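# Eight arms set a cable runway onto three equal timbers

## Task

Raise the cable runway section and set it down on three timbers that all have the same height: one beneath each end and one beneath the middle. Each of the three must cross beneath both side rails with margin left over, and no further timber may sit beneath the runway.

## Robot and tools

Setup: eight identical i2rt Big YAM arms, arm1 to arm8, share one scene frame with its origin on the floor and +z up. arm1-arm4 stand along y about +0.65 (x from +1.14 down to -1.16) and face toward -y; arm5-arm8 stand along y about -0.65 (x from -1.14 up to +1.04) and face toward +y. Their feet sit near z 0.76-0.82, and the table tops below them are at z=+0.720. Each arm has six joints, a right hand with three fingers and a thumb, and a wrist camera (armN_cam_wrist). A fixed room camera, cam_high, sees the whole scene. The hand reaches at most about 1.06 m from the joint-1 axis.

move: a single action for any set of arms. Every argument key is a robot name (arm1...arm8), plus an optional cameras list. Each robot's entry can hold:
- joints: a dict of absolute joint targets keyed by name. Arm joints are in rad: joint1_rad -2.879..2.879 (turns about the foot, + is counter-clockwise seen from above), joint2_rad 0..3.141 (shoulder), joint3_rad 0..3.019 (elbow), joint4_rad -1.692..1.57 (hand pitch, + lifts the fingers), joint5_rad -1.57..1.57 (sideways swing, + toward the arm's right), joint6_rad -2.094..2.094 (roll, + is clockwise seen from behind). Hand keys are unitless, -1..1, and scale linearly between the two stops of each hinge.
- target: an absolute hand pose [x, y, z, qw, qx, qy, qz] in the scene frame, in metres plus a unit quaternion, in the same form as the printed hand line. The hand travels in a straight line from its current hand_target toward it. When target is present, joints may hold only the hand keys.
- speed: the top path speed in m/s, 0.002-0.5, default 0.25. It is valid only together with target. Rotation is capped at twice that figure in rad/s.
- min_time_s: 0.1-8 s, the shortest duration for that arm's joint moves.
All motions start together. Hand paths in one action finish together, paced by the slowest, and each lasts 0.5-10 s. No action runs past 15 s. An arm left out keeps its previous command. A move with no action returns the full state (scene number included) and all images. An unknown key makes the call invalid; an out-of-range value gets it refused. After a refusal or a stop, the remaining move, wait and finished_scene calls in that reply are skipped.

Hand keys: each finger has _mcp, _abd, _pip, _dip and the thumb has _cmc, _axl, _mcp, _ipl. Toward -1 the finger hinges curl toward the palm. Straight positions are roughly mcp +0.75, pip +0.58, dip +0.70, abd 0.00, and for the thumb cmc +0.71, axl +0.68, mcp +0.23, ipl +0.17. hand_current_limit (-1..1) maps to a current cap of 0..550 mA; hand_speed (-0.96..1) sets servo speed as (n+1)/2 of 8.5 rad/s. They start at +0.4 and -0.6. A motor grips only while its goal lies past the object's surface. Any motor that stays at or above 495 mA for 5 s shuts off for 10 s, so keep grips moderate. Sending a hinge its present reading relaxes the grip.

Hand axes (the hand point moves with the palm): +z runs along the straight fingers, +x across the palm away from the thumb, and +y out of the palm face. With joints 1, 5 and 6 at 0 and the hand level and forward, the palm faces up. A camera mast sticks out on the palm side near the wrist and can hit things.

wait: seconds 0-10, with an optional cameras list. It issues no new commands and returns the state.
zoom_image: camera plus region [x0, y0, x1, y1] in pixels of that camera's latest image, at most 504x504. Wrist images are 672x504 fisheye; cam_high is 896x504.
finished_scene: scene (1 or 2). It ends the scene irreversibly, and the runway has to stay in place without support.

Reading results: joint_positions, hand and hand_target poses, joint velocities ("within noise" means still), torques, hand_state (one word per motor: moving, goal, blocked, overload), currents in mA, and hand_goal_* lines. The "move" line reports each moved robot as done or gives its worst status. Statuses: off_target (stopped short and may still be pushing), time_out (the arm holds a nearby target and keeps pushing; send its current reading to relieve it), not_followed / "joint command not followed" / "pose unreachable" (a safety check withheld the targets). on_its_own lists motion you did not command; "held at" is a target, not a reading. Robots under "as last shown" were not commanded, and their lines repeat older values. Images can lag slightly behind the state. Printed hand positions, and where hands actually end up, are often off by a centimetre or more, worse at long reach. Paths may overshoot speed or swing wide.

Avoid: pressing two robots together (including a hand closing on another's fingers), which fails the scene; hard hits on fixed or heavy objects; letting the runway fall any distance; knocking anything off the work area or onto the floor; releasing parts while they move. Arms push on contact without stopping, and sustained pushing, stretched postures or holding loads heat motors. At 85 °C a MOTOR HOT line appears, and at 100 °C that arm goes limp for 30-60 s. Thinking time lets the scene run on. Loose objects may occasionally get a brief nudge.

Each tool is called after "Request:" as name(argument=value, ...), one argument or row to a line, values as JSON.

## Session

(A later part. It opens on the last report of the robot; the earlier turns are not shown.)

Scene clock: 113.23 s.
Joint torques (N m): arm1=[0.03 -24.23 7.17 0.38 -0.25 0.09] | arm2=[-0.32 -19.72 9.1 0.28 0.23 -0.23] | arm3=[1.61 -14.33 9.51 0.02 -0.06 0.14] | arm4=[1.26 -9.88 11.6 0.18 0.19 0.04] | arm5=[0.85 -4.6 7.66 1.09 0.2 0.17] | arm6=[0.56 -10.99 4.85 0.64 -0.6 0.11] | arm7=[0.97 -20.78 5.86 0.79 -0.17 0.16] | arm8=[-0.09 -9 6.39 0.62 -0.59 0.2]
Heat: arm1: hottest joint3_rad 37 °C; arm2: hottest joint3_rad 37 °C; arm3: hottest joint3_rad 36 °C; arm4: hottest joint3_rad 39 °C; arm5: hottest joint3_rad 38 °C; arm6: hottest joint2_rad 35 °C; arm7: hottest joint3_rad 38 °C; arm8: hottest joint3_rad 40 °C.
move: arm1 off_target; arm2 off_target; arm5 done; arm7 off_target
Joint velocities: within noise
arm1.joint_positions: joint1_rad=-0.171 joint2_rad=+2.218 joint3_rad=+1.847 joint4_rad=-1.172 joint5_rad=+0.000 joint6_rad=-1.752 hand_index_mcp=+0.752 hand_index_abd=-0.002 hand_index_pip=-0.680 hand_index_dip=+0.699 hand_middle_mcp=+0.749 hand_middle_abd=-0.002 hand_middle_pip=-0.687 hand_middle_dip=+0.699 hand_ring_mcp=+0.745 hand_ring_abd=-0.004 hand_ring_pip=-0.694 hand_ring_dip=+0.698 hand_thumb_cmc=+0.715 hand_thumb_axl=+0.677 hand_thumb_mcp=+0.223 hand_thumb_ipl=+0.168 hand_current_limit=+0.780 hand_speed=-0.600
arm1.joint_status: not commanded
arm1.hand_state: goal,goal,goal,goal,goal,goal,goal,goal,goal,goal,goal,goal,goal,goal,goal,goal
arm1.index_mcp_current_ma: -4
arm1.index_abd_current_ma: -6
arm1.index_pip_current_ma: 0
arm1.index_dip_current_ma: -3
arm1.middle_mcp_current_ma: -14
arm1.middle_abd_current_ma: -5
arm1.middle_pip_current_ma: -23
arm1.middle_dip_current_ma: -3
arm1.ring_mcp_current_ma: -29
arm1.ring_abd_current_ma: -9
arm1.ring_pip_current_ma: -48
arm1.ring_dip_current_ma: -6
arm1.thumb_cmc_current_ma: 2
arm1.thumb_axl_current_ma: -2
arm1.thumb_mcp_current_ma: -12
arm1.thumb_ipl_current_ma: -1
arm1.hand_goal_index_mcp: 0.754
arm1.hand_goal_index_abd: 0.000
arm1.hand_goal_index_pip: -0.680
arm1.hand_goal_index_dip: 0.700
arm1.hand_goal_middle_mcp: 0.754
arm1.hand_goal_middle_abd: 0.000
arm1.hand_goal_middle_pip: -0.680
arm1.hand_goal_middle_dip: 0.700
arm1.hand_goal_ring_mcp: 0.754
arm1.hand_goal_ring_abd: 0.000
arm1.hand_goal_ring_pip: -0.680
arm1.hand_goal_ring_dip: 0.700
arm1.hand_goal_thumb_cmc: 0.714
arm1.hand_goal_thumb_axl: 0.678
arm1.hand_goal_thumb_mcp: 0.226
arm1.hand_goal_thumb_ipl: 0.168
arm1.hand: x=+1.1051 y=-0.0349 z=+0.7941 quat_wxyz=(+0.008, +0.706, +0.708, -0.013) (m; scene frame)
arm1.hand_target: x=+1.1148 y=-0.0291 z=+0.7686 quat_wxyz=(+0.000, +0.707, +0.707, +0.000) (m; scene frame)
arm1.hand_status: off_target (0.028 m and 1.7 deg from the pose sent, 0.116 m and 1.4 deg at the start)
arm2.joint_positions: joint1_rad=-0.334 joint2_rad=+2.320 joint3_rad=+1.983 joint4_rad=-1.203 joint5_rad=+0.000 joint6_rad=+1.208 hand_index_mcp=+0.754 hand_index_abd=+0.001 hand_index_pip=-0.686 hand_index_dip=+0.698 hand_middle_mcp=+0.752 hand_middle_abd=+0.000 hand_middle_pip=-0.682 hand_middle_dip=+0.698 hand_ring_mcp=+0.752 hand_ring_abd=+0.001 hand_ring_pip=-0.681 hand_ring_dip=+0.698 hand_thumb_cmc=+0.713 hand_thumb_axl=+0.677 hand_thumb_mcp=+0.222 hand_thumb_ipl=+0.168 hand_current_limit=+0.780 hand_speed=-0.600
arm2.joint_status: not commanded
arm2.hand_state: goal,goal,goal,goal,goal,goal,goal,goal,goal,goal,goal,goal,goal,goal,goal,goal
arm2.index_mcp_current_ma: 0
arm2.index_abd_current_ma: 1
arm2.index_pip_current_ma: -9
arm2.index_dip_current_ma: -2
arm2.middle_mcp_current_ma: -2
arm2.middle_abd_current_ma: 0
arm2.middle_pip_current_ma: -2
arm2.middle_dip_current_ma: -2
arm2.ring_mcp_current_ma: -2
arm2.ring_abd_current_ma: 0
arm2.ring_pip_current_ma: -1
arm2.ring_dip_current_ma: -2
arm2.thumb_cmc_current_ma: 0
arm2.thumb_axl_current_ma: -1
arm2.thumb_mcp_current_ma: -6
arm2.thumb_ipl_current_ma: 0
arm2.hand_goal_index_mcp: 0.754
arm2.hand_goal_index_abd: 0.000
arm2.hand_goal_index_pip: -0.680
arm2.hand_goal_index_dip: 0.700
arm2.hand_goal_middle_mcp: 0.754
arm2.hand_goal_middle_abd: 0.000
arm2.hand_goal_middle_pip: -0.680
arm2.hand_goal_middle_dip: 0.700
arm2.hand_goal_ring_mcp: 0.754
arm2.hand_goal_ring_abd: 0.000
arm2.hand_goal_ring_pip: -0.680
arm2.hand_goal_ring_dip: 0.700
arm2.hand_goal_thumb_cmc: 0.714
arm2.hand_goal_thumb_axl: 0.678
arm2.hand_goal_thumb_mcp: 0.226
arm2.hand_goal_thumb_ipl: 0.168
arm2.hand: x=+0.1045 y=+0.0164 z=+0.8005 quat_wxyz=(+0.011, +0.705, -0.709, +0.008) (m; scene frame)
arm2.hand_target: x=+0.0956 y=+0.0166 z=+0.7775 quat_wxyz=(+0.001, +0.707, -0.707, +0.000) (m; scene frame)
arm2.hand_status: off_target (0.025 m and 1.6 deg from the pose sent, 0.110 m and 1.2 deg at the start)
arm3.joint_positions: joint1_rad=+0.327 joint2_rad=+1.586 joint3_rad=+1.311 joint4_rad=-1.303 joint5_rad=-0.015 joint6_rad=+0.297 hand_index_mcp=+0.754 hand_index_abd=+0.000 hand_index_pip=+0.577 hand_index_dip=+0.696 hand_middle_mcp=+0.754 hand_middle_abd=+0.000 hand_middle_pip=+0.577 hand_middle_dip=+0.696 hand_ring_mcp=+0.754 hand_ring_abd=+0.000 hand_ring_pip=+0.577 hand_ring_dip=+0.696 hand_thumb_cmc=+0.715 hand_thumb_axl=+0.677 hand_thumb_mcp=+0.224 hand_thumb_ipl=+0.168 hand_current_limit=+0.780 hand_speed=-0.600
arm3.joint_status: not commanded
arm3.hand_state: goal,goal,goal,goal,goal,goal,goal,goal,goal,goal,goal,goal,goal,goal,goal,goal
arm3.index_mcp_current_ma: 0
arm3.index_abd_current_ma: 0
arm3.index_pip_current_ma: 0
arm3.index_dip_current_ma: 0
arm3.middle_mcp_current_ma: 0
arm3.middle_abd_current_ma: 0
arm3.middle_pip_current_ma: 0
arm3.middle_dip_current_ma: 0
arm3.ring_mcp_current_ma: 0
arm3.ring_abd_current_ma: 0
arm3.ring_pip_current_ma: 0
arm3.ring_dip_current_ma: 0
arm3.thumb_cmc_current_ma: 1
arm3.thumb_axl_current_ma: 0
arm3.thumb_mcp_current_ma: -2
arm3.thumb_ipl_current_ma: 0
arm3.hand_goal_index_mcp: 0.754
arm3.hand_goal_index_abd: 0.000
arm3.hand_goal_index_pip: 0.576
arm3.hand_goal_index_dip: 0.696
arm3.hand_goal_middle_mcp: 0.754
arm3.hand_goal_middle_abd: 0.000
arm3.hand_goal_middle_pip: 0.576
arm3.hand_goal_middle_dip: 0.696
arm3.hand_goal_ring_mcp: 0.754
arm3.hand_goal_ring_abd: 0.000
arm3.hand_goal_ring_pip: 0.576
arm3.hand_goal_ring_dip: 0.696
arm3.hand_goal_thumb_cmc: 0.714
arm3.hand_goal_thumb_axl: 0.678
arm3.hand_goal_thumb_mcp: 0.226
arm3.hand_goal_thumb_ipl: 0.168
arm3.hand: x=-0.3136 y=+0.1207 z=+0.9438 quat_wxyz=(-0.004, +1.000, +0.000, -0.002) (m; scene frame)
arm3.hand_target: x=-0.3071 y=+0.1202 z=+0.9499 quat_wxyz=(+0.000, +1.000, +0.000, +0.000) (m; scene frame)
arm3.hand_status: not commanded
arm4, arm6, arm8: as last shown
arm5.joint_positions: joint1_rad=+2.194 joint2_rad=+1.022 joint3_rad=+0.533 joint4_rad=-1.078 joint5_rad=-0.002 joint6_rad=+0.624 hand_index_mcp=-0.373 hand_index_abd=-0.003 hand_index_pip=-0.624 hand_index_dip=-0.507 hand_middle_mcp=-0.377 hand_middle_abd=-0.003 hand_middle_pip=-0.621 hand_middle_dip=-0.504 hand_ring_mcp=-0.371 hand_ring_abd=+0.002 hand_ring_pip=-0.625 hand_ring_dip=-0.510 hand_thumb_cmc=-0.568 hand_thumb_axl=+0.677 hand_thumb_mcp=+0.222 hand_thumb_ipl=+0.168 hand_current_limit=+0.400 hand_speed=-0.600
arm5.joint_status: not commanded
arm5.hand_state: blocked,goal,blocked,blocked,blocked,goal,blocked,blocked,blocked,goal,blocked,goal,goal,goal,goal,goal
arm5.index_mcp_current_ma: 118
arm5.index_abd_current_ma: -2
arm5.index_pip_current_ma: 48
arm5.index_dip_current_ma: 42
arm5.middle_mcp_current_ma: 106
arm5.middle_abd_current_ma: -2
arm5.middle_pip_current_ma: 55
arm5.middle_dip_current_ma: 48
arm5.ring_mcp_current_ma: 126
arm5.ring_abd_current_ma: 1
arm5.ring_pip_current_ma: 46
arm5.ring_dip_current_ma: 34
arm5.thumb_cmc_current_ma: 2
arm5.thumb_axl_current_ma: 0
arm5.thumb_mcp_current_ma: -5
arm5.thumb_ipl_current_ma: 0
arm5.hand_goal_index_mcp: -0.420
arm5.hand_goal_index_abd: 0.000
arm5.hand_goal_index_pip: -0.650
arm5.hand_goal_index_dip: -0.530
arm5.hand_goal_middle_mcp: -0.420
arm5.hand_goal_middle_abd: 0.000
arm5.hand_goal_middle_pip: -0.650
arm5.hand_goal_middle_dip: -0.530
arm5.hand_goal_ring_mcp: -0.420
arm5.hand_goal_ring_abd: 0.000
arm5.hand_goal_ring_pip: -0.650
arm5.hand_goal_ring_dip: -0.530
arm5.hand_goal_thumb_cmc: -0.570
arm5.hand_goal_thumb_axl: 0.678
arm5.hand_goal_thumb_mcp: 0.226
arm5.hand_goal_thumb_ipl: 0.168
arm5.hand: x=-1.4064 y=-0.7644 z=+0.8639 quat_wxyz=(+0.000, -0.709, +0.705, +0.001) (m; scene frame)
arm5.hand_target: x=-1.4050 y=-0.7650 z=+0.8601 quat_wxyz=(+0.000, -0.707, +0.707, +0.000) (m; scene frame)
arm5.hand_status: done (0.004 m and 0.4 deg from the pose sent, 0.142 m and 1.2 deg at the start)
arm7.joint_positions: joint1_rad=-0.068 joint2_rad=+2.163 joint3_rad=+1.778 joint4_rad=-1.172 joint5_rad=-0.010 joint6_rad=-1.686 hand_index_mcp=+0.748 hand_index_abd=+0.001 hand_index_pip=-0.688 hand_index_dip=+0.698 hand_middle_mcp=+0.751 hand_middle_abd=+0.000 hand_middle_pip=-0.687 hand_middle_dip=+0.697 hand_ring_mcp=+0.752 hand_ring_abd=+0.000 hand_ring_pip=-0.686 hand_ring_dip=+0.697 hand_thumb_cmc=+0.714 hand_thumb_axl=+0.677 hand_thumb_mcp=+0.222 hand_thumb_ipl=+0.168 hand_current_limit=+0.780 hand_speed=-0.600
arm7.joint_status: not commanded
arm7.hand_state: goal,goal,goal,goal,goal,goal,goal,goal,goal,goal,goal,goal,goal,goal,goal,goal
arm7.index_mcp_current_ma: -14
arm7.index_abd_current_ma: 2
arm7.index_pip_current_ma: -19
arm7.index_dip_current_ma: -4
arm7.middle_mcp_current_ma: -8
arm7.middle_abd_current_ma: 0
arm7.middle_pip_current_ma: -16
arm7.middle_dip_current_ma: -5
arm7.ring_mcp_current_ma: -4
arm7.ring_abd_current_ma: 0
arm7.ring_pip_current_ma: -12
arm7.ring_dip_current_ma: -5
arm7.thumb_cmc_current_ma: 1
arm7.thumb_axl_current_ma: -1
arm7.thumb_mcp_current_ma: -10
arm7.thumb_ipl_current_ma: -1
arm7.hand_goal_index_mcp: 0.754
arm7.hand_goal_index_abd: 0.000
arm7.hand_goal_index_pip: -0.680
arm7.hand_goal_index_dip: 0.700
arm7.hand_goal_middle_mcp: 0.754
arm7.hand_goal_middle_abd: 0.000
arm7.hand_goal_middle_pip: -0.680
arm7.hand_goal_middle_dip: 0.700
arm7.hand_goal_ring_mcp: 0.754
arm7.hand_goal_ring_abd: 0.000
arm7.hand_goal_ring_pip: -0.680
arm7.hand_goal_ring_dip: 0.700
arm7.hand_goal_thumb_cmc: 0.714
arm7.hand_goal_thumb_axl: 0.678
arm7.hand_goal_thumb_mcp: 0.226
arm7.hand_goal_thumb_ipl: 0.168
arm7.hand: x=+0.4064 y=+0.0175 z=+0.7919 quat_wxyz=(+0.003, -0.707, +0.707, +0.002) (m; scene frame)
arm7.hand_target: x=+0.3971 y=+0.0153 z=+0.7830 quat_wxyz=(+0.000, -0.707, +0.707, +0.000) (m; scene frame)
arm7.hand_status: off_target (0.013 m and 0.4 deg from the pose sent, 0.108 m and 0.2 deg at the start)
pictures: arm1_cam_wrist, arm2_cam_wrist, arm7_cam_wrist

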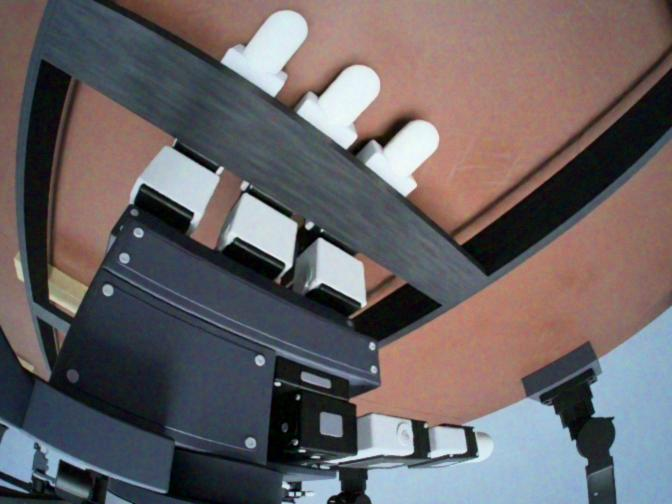

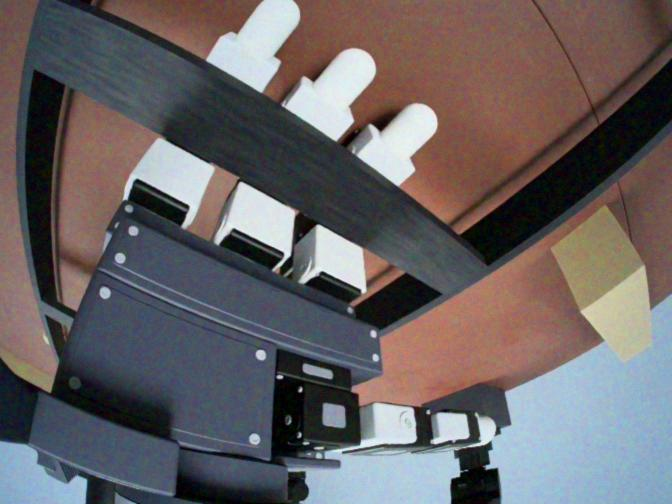

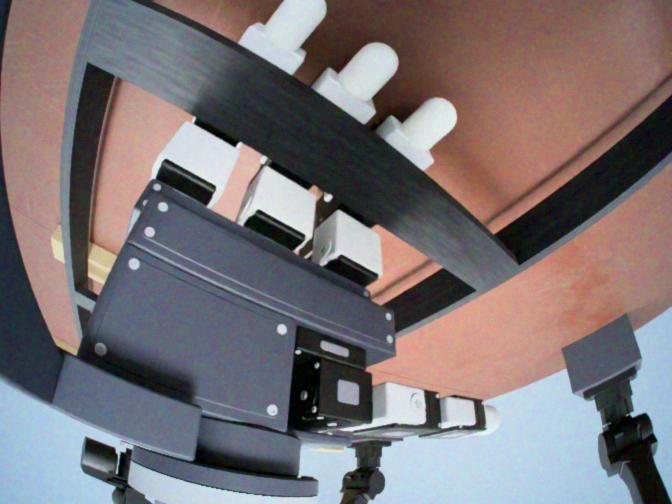

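Request:
move(
  arm1={"joints":{"hand_index_mcp":0.68,"hand_index_pip":-0.9,"hand_index_dip":0.55,"hand_middle_mcp":0.68,"hand_middle_pip":-0.9,"hand_middle_dip":0.55,"hand_ring_mcp":0.68,"hand_ring_pip":-0.9,"hand_ring_dip":0.55}},
  arm2={"joints":{"hand_index_mcp":0.68,"hand_index_pip":-0.9,"hand_index_dip":0.55,"hand_middle_mcp":0.68,"hand_middle_pip":-0.9,"hand_middle_dip":0.55,"hand_ring_mcp":0.68,"hand_ring_pip":-0.9,"hand_ring_dip":0.55}},
  arm7={"joints":{"hand_index_mcp":0.68,"hand_index_pip":-0.9,"hand_index_dip":0.55,"hand_middle_mcp":0.68,"hand_middle_pip":-0.9,"hand_middle_dip":0.55,"hand_ring_mcp":0.68,"hand_ring_pip":-0.9,"hand_ring_dip":0.55}},
  arm5={"target":[-1.405,-0.765,0.775,0,0.7071,-0.7071,0],"speed":0.12},
  cameras=[],
)

Request:
move(
  arm1={"target":[1.112,-0.03,0.93,0,0.7071,0.7071,0],"speed":0.05},
  arm2={"target":[0.099,0.0155,0.885,0,0.7071,-0.7071,0],"speed":0.05},
  arm7={"target":[0.401,0.0155,0.902,0,0.7071,-0.7071,0],"speed":0.05},
  cameras=["cam_high","arm1_cam_wrist"],
)

Request:
zoom_image(
  camera="cam_high",
  region=[180, 180, 680, 400],
)

Scene clock: 121.90 s.
Joint torques (N m): arm1=[-0.26 -24.06 8.69 0.14 -0.32 0.01] | arm2=[-0.32 -20.89 9.02 0.31 0.26 -0.18] | arm3=[1.9 -14.39 9.84 -0.17 -0.09 0.13] | arm4=[1.32 -9.82 11.62 0.18 0.19 0.04] | arm5=[0.91 -5.89 5.74 1.06 0.21 0.17] | arm6=[0.56 -11.05 4.86 0.64 -0.6 0.11] | arm7=[0.73 -20.66 6.95 0.64 -0.23 0.13] | arm8=[-0.15 -8.94 6.38 0.61 -0.59 0.2]
Heat: arm1: hottest joint3_rad 37 °C; arm2: hottest joint3_rad 38 °C; arm3: hottest joint3_rad 37 °C; arm4: hottest joint3_rad 39 °C; arm5: hottest joint3_rad 38 °C; arm6: hottest joint2_rad 35 °C; arm7: hottest joint3_rad 37 °C; arm8: hottest joint3_rad 39 °C.
move: arm1 done; arm2 done; arm5 done; arm7 done
Joint velocities: within noise
arm1.joint_positions: joint1_rad=-0.167 joint2_rad=+2.218 joint3_rad=+1.830 joint4_rad=-1.166 joint5_rad=+0.001 joint6_rad=-1.743 hand_index_mcp=+0.687 hand_index_abd=-0.002 hand_index_pip=-0.891 hand_index_dip=+0.554 hand_middle_mcp=+0.687 hand_middle_abd=-0.002 hand_middle_pip=-0.892 hand_middle_dip=+0.554 hand_ring_mcp=+0.686 hand_ring_abd=-0.003 hand_ring_pip=-0.892 hand_ring_dip=+0.553 hand_thumb_cmc=+0.715 hand_thumb_axl=+0.677 hand_thumb_mcp=+0.223 hand_thumb_ipl=+0.168 hand_current_limit=+0.780 hand_speed=-0.600
arm1.joint_status: all done
arm1.hand_state: goal,goal,goal,goal,goal,goal,goal,goal,goal,goal,goal,goal,goal,goal,goal,goal
arm1.index_mcp_current_ma: 22
arm1.index_abd_current_ma: -6
arm1.index_pip_current_ma: 27
arm1.index_dip_current_ma: 10
arm1.middle_mcp_current_ma: 21
arm1.middle_abd_current_ma: -5
arm1.middle_pip_current_ma: 24
arm1.middle_dip_current_ma: 10
arm1.ring_mcp_current_ma: 20
arm1.ring_abd_current_ma: -7
arm1.ring_pip_current_ma: 24
arm1.ring_dip_current_ma: 9
arm1.thumb_cmc_current_ma: 2
arm1.thumb_axl_current_ma: -2
arm1.thumb_mcp_current_ma: -12
arm1.thumb_ipl_current_ma: -1
arm1.hand_goal_index_mcp: 0.680
arm1.hand_goal_index_abd: 0.000
arm1.hand_goal_index_pip: -0.900
arm1.hand_goal_index_dip: 0.550
arm1.hand_goal_middle_mcp: 0.680
arm1.hand_goal_middle_abd: 0.000
arm1.hand_goal_middle_pip: -0.900
arm1.hand_goal_middle_dip: 0.550
arm1.hand_goal_ring_mcp: 0.680
arm1.hand_goal_ring_abd: 0.000
arm1.hand_goal_ring_pip: -0.900
arm1.hand_goal_ring_dip: 0.550
arm1.hand_goal_thumb_cmc: 0.714
arm1.hand_goal_thumb_axl: 0.678
arm1.hand_goal_thumb_mcp: 0.226
arm1.hand_goal_thumb_ipl: 0.168
arm1.hand: x=+1.1078 y=-0.0306 z=+0.7878 quat_wxyz=(+0.005, +0.708, +0.706, -0.009) (m; scene frame)
arm1.hand_target: x=+1.1148 y=-0.0292 z=+0.7687 quat_wxyz=(+0.000, +0.707, +0.707, +0.000) (m; scene frame)
arm1.hand_status: not commanded
arm2.joint_positions: joint1_rad=-0.334 joint2_rad=+2.334 joint3_rad=+1.983 joint4_rad=-1.205 joint5_rad=-0.001 joint6_rad=+1.204 hand_index_mcp=+0.692 hand_index_abd=+0.001 hand_index_pip=-0.891 hand_index_dip=+0.553 hand_middle_mcp=+0.685 hand_middle_abd=+0.000 hand_middle_pip=-0.893 hand_middle_dip=+0.553 hand_ring_mcp=+0.680 hand_ring_abd=-0.001 hand_ring_pip=-0.901 hand_ring_dip=+0.553 hand_thumb_cmc=+0.713 hand_thumb_axl=+0.677 hand_thumb_mcp=+0.222 hand_thumb_ipl=+0.168 hand_current_limit=+0.780 hand_speed=-0.600
arm2.joint_status: all done
arm2.hand_state: goal,goal,goal,goal,goal,goal,goal,goal,goal,goal,goal,goal,goal,goal,goal,goal
arm2.index_mcp_current_ma: 22
arm2.index_abd_current_ma: 1
arm2.index_pip_current_ma: 14
arm2.index_dip_current_ma: 3
arm2.middle_mcp_current_ma: 6
arm2.middle_abd_current_ma: 0
arm2.middle_pip_current_ma: 10
arm2.middle_dip_current_ma: 4
arm2.ring_mcp_current_ma: 0
arm2.ring_abd_current_ma: 0
arm2.ring_pip_current_ma: -1
arm2.ring_dip_current_ma: 4
arm2.thumb_cmc_current_ma: 0
arm2.thumb_axl_current_ma: -1
arm2.thumb_mcp_current_ma: -6
arm2.thumb_ipl_current_ma: 0
arm2.hand_goal_index_mcp: 0.680
arm2.hand_goal_index_abd: 0.000
arm2.hand_goal_index_pip: -0.900
arm2.hand_goal_index_dip: 0.550
arm2.hand_goal_middle_mcp: 0.680
arm2.hand_goal_middle_abd: 0.000
arm2.hand_goal_middle_pip: -0.900
arm2.hand_goal_middle_dip: 0.550
arm2.hand_goal_ring_mcp: 0.680
arm2.hand_goal_ring_abd: 0.000
arm2.hand_goal_ring_pip: -0.900
arm2.hand_goal_ring_dip: 0.550
arm2.hand_goal_thumb_cmc: 0.714
arm2.hand_goal_thumb_axl: 0.678
arm2.hand_goal_thumb_mcp: 0.226
arm2.hand_goal_thumb_ipl: 0.168
arm2.hand: x=+0.1055 y=+0.0183 z=+0.7907 quat_wxyz=(+0.004, +0.706, -0.708, +0.005) (m; scene frame)
arm2.hand_target: x=+0.0956 y=+0.0166 z=+0.7773 quat_wxyz=(+0.000, +0.707, -0.707, +0.000) (m; scene frame)
arm2.hand_status: not commanded
arm3, arm6, arm8: as last shown
arm4.joint_positions: joint1_rad=+0.601 joint2_rad=+1.387 joint3_rad=+1.196 joint4_rad=-1.412 joint5_rad=+0.001 joint6_rad=+0.568 hand_index_mcp=+0.754 hand_index_abd=+0.002 hand_index_pip=+0.576 hand_index_dip=+0.696 hand_middle_mcp=+0.754 hand_middle_abd=-0.002 hand_middle_pip=+0.578 hand_middle_dip=+0.699 hand_ring_mcp=+0.754 hand_ring_abd=+0.000 hand_ring_pip=+0.578 hand_ring_dip=+0.699 hand_thumb_cmc=+0.714 hand_thumb_axl=+0.677 hand_thumb_mcp=+0.222 hand_thumb_ipl=+0.168 hand_current_limit=+0.780 hand_speed=-0.600
arm4.joint_status: not commanded
arm4.hand_state: goal,goal,goal,goal,goal,goal,goal,goal,goal,goal,goal,goal,goal,goal,goal,goal
arm4.index_mcp_current_ma: -1
arm4.index_abd_current_ma: 5
arm4.index_pip_current_ma: 1
arm4.index_dip_current_ma: -1
arm4.middle_mcp_current_ma: 0
arm4.middle_abd_current_ma: -5
arm4.middle_pip_current_ma: 6
arm4.middle_dip_current_ma: 9
arm4.ring_mcp_current_ma: 0
arm4.ring_abd_current_ma: 0
arm4.ring_pip_current_ma: 8
arm4.ring_dip_current_ma: 9
arm4.thumb_cmc_current_ma: 1
arm4.thumb_axl_current_ma: -3
arm4.thumb_mcp_current_ma: -17
arm4.thumb_ipl_current_ma: -1
arm4.hand_goal_index_mcp: 0.754
arm4.hand_goal_index_abd: 0.000
arm4.hand_goal_index_pip: 0.576
arm4.hand_goal_index_dip: 0.696
arm4.hand_goal_middle_mcp: 0.754
arm4.hand_goal_middle_abd: 0.000
arm4.hand_goal_middle_pip: 0.576
arm4.hand_goal_middle_dip: 0.696
arm4.hand_goal_ring_mcp: 0.754
arm4.hand_goal_ring_abd: 0.000
arm4.hand_goal_ring_pip: 0.576
arm4.hand_goal_ring_dip: 0.696
arm4.hand_goal_thumb_cmc: 0.714
arm4.hand_goal_thumb_axl: 0.678
arm4.hand_goal_thumb_mcp: 0.226
arm4.hand_goal_thumb_ipl: 0.168
arm4.hand: x=-0.9704 y=+0.2496 z=+0.9986 quat_wxyz=(-0.013, +1.000, +0.005, -0.004) (m; scene frame)
arm4.hand_target: x=-0.9632 y=+0.2365 z=+1.0162 quat_wxyz=(+0.001, +1.000, -0.002, +0.006) (m; scene frame)
arm4.hand_status: not commanded
arm5.joint_positions: joint1_rad=+2.195 joint2_rad=+1.259 joint3_rad=+0.403 joint4_rad=-0.714 joint5_rad=-0.002 joint6_rad=+0.627 hand_index_mcp=-0.373 hand_index_abd=-0.003 hand_index_pip=-0.624 hand_index_dip=-0.507 hand_middle_mcp=-0.377 hand_middle_abd=-0.003 hand_middle_pip=-0.621 hand_middle_dip=-0.504 hand_ring_mcp=-0.371 hand_ring_abd=+0.002 hand_ring_pip=-0.625 hand_ring_dip=-0.510 hand_thumb_cmc=-0.568 hand_thumb_axl=+0.677 hand_thumb_mcp=+0.222 hand_thumb_ipl=+0.168 hand_current_limit=+0.400 hand_speed=-0.600
arm5.joint_status: not commanded
arm5.hand_state: blocked,goal,blocked,blocked,blocked,goal,blocked,blocked,blocked,goal,blocked,goal,goal,goal,goal,goal
arm5.index_mcp_current_ma: 118
arm5.index_abd_current_ma: -2
arm5.index_pip_current_ma: 48
arm5.index_dip_current_ma: 42
arm5.middle_mcp_current_ma: 106
arm5.middle_abd_current_ma: -2
arm5.middle_pip_current_ma: 55
arm5.middle_dip_current_ma: 48
arm5.ring_mcp_current_ma: 126
arm5.ring_abd_current_ma: 1
arm5.ring_pip_current_ma: 46
arm5.ring_dip_current_ma: 34
arm5.thumb_cmc_current_ma: 2
arm5.thumb_axl_current_ma: 0
arm5.thumb_mcp_current_ma: -5
arm5.thumb_ipl_current_ma: 0
arm5.hand_goal_index_mcp: -0.420
arm5.hand_goal_index_abd: 0.000
arm5.hand_goal_index_pip: -0.650
arm5.hand_goal_index_dip: -0.530
arm5.hand_goal_middle_mcp: -0.420
arm5.hand_goal_middle_abd: 0.000
arm5.hand_goal_middle_pip: -0.650
arm5.hand_goal_middle_dip: -0.530
arm5.hand_goal_ring_mcp: -0.420
arm5.hand_goal_ring_abd: 0.000
arm5.hand_goal_ring_pip: -0.650
arm5.hand_goal_ring_dip: -0.530
arm5.hand_goal_thumb_cmc: -0.570
arm5.hand_goal_thumb_axl: 0.678
arm5.hand_goal_thumb_mcp: 0.226
arm5.hand_goal_thumb_ipl: 0.168
arm5.hand: x=-1.4064 y=-0.7641 z=+0.7774 quat_wxyz=(+0.001, -0.709, +0.706, +0.000) (m; scene frame)
arm5.hand_target: x=-1.4050 y=-0.7650 z=+0.7751 quat_wxyz=(+0.000, -0.707, +0.707, +0.000) (m; scene frame)
arm5.hand_status: done (0.003 m and 0.3 deg from the pose sent, 0.089 m and 0.4 deg at the start)
arm7.joint_positions: joint1_rad=-0.065 joint2_rad=+2.163 joint3_rad=+1.762 joint4_rad=-1.169 joint5_rad=-0.009 joint6_rad=-1.684 hand_index_mcp=+0.685 hand_index_abd=+0.001 hand_index_pip=-0.892 hand_index_dip=+0.553 hand_middle_mcp=+0.686 hand_middle_abd=+0.000 hand_middle_pip=-0.892 hand_middle_dip=+0.554 hand_ring_mcp=+0.687 hand_ring_abd=+0.000 hand_ring_pip=-0.891 hand_ring_dip=+0.554 hand_thumb_cmc=+0.714 hand_thumb_axl=+0.677 hand_thumb_mcp=+0.222 hand_thumb_ipl=+0.168 hand_current_limit=+0.780 hand_speed=-0.600
arm7.joint_status: all done
arm7.hand_state: goal,goal,goal,goal,goal,goal,goal,goal,goal,goal,goal,goal,goal,goal,goal,goal
arm7.index_mcp_current_ma: 13
arm7.index_abd_current_ma: 2
arm7.index_pip_current_ma: 20
arm7.index_dip_current_ma: 7
arm7.middle_mcp_current_ma: 15
arm7.middle_abd_current_ma: 0
arm7.middle_pip_current_ma: 20
arm7.middle_dip_current_ma: 8
arm7.ring_mcp_current_ma: 19
arm7.ring_abd_current_ma: 0
arm7.ring_pip_current_ma: 22
arm7.ring_dip_current_ma: 8
arm7.thumb_cmc_current_ma: 0
arm7.thumb_axl_current_ma: -1
arm7.thumb_mcp_current_ma: -10
arm7.thumb_ipl_current_ma: -1
arm7.hand_goal_index_mcp: 0.680
arm7.hand_goal_index_abd: 0.000
arm7.hand_goal_index_pip: -0.900
arm7.hand_goal_index_dip: 0.550
arm7.hand_goal_middle_mcp: 0.680
arm7.hand_goal_middle_abd: 0.000
arm7.hand_goal_middle_pip: -0.900
arm7.hand_goal_middle_dip: 0.550
arm7.hand_goal_ring_mcp: 0.680
arm7.hand_goal_ring_abd: 0.000
arm7.hand_goal_ring_pip: -0.900
arm7.hand_goal_ring_dip: 0.550
arm7.hand_goal_thumb_cmc: 0.714
arm7.hand_goal_thumb_axl: 0.678
arm7.hand_goal_thumb_mcp: 0.226
arm7.hand_goal_thumb_ipl: 0.168
arm7.hand: x=+0.4044 y=+0.0123 z=+0.7860 quat_wxyz=(-0.001, -0.707, +0.707, -0.003) (m; scene frame)
arm7.hand_target: x=+0.3972 y=+0.0154 z=+0.7831 quat_wxyz=(+0.000, -0.707, +0.707, +0.000) (m; scene frame)
arm7.hand_status: not commanded
pictures: none
No camera images: "cameras" was empty.

Scene clock: 125.63 s.
Joint torques (N m): arm1=[-0.56 -36.01 15.66 -3.29 -0.88 -0.3] | arm2=[0.67 -29.27 12.41 -1.81 0.51 0.21] | arm3=[1.38 -14.51 9.66 -0.06 -0.13 0.16] | arm4=[1.32 -9.82 11.6 0.18 0.2 0.04] | arm5=[0.79 -5.71 5.78 1.14 0.19 0.18] | arm6=[0.5 -10.99 4.89 0.62 -0.59 0.11] | arm7=[0.03 -30.45 12.64 -3.51 -0.45 0] | arm8=[-0.21 -9 6.41 0.59 -0.59 0.2]
Heat: arm1: hottest joint3_rad 37 °C; arm2: hottest joint3_rad 38 °C; arm3: hottest joint3_rad 37 °C; arm4: hottest joint3_rad 40 °C; arm5: hottest joint3_rad 38 °C; arm6: hottest joint2_rad 35 °C; arm7: hottest joint3_rad 38 °C; arm8: hottest joint3_rad 39 °C.
move: arm1 off_target; arm2 off_target; arm7 off_target
Joint velocities: within noise
arm1.joint_positions: joint1_rad=-0.168 joint2_rad=+2.217 joint3_rad=+1.855 joint4_rad=-1.309 joint5_rad=+0.017 joint6_rad=-1.717 hand_index_mcp=+0.692 hand_index_abd=+0.006 hand_index_pip=-0.886 hand_index_dip=+0.553 hand_middle_mcp=+0.738 hand_middle_abd=+0.013 hand_middle_pip=-0.857 hand_middle_dip=+0.561 hand_ring_mcp=+0.761 hand_ring_abd=+0.023 hand_ring_pip=-0.809 hand_ring_dip=+0.571 hand_thumb_cmc=+0.714 hand_thumb_axl=+0.677 hand_thumb_mcp=+0.223 hand_thumb_ipl=+0.168 hand_current_limit=+0.780 hand_speed=-0.600
arm1.joint_status: not commanded
arm1.hand_state: goal,goal,goal,goal,blocked,goal,blocked,goal,blocked,blocked,blocked,blocked,goal,goal,goal,goal
arm1.index_mcp_current_ma: 42
arm1.index_abd_current_ma: 14
arm1.index_pip_current_ma: 45
arm1.index_dip_current_ma: 10
arm1.middle_mcp_current_ma: 249
arm1.middle_abd_current_ma: 38
arm1.middle_pip_current_ma: 166
arm1.middle_dip_current_ma: 38
arm1.ring_mcp_current_ma: 365
arm1.ring_abd_current_ma: 72
arm1.ring_pip_current_ma: 387
arm1.ring_dip_current_ma: 76
arm1.thumb_cmc_current_ma: 1
arm1.thumb_axl_current_ma: -2
arm1.thumb_mcp_current_ma: -13
arm1.thumb_ipl_current_ma: -1
arm1.hand_goal_index_mcp: 0.680
arm1.hand_goal_index_abd: 0.000
arm1.hand_goal_index_pip: -0.900
arm1.hand_goal_index_dip: 0.550
arm1.hand_goal_middle_mcp: 0.680
arm1.hand_goal_middle_abd: 0.000
arm1.hand_goal_middle_pip: -0.900
arm1.hand_goal_middle_dip: 0.550
arm1.hand_goal_ring_mcp: 0.680
arm1.hand_goal_ring_abd: 0.000
arm1.hand_goal_ring_pip: -0.900
arm1.hand_goal_ring_dip: 0.550
arm1.hand_goal_thumb_cmc: 0.714
arm1.hand_goal_thumb_axl: 0.678
arm1.hand_goal_thumb_mcp: 0.226
arm1.hand_goal_thumb_ipl: 0.168
arm1.hand: x=+1.1086 y=-0.0071 z=+0.7959 quat_wxyz=(-0.036, +0.717, +0.695, +0.034) (m; scene frame)
arm1.hand_target: x=+1.1121 y=-0.0198 z=+0.8897 quat_wxyz=(+0.000, +0.707, +0.707, -0.001) (m; scene frame)
arm1.hand_status: off_target (0.136 m and 5.9 deg from the pose sent, 0.142 m and 1.1 deg at the start; pose on its path clipped on 37 of 112 steps)
arm2.joint_positions: joint1_rad=-0.342 joint2_rad=+2.334 joint3_rad=+2.031 joint4_rad=-1.348 joint5_rad=-0.009 joint6_rad=+1.172 hand_index_mcp=+0.738 hand_index_abd=-0.021 hand_index_pip=-0.818 hand_index_dip=+0.566 hand_middle_mcp=+0.709 hand_middle_abd=-0.010 hand_middle_pip=-0.851 hand_middle_dip=+0.561 hand_ring_mcp=+0.688 hand_ring_abd=-0.001 hand_ring_pip=-0.883 hand_ring_dip=+0.553 hand_thumb_cmc=+0.714 hand_thumb_axl=+0.677 hand_thumb_mcp=+0.222 hand_thumb_ipl=+0.168 hand_current_limit=+0.780 hand_speed=-0.600
arm2.joint_status: not commanded
arm2.hand_state: blocked,blocked,blocked,goal,blocked,goal,blocked,goal,goal,goal,goal,goal,goal,goal,goal,goal
arm2.index_mcp_current_ma: 177
arm2.index_abd_current_ma: -35
arm2.index_pip_current_ma: 261
arm2.index_dip_current_ma: 31
arm2.middle_mcp_current_ma: 73
arm2.middle_abd_current_ma: -14
arm2.middle_pip_current_ma: 132
arm2.middle_dip_current_ma: 18
arm2.ring_mcp_current_ma: 12
arm2.ring_abd_current_ma: -1
arm2.ring_pip_current_ma: 32
arm2.ring_dip_current_ma: 4
arm2.thumb_cmc_current_ma: 0
arm2.thumb_axl_current_ma: -1
arm2.thumb_mcp_current_ma: -6
arm2.thumb_ipl_current_ma: 0
arm2.hand_goal_index_mcp: 0.680
arm2.hand_goal_index_abd: 0.000
arm2.hand_goal_index_pip: -0.900
arm2.hand_goal_index_dip: 0.550
arm2.hand_goal_middle_mcp: 0.680
arm2.hand_goal_middle_abd: 0.000
arm2.hand_goal_middle_pip: -0.900
arm2.hand_goal_middle_dip: 0.550
arm2.hand_goal_ring_mcp: 0.680
arm2.hand_goal_ring_abd: 0.000
arm2.hand_goal_ring_pip: -0.900
arm2.hand_goal_ring_dip: 0.550
arm2.hand_goal_thumb_cmc: 0.714
arm2.hand_goal_thumb_axl: 0.678
arm2.hand_goal_thumb_mcp: 0.226
arm2.hand_goal_thumb_ipl: 0.168
arm2.hand: x=+0.1077 y=+0.0340 z=+0.8073 quat_wxyz=(-0.041, +0.714, -0.699, -0.010) (m; scene frame)
arm2.hand_target: x=+0.1002 y=+0.0190 z=+0.8830 quat_wxyz=(+0.001, +0.707, -0.707, +0.001) (m; scene frame)
arm2.hand_status: off_target (0.080 m and 5.0 deg from the pose sent, 0.094 m and 0.7 deg at the start)
arm3, arm4, arm5, arm6, arm8: as last shown
arm7.joint_positions: joint1_rad=-0.065 joint2_rad=+2.167 joint3_rad=+1.776 joint4_rad=-1.248 joint5_rad=-0.003 joint6_rad=-1.677 hand_index_mcp=+0.674 hand_index_abd=+0.006 hand_index_pip=-0.909 hand_index_dip=+0.553 hand_middle_mcp=+0.687 hand_middle_abd=+0.000 hand_middle_pip=-0.892 hand_middle_dip=+0.554 hand_ring_mcp=+0.725 hand_ring_abd=+0.024 hand_ring_pip=-0.891 hand_ring_dip=+0.554 hand_thumb_cmc=+0.714 hand_thumb_axl=+0.677 hand_thumb_mcp=+0.222 hand_thumb_ipl=+0.168 hand_current_limit=+0.780 hand_speed=-0.600
arm7.joint_status: not commanded
arm7.hand_state: goal,goal,goal,goal,goal,goal,goal,goal,blocked,blocked,goal,goal,goal,goal,goal,goal
arm7.index_mcp_current_ma: -16
arm7.index_abd_current_ma: 12
arm7.index_pip_current_ma: -22
arm7.index_dip_current_ma: 7
arm7.middle_mcp_current_ma: 17
arm7.middle_abd_current_ma: 0
arm7.middle_pip_current_ma: 19
arm7.middle_dip_current_ma: 8
arm7.ring_mcp_current_ma: 162
arm7.ring_abd_current_ma: 60
arm7.ring_pip_current_ma: 22
arm7.ring_dip_current_ma: 8
arm7.thumb_cmc_current_ma: 0
arm7.thumb_axl_current_ma: -1
arm7.thumb_mcp_current_ma: -10
arm7.thumb_ipl_current_ma: -1
arm7.hand_goal_index_mcp: 0.680
arm7.hand_goal_index_abd: 0.000
arm7.hand_goal_index_pip: -0.900
arm7.hand_goal_index_dip: 0.550
arm7.hand_goal_middle_mcp: 0.680
arm7.hand_goal_middle_abd: 0.000
arm7.hand_goal_middle_pip: -0.900
arm7.hand_goal_middle_dip: 0.550
arm7.hand_goal_ring_mcp: 0.680
arm7.hand_goal_ring_abd: 0.000
arm7.hand_goal_ring_pip: -0.900
arm7.hand_goal_ring_dip: 0.550
arm7.hand_goal_thumb_cmc: 0.714
arm7.hand_goal_thumb_axl: 0.678
arm7.hand_goal_thumb_mcp: 0.226
arm7.hand_goal_thumb_ipl: 0.168
arm7.hand: x=+0.4038 y=-0.0018 z=+0.7878 quat_wxyz=(-0.027, -0.704, +0.709, -0.026) (m; scene frame)
arm7.hand_target: x=+0.4005 y=+0.0093 z=+0.8815 quat_wxyz=(+0.002, -0.707, +0.707, +0.002) (m; scene frame)
arm7.hand_status: off_target (0.116 m and 4.3 deg from the pose sent, 0.116 m and 0.3 deg at the start; pose on its path clipped on 27 of 111 steps)
pictures: arm1_cam_wrist, cam_high

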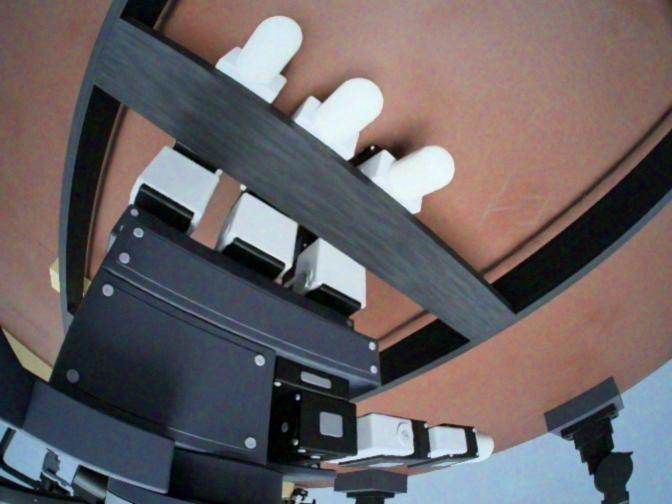

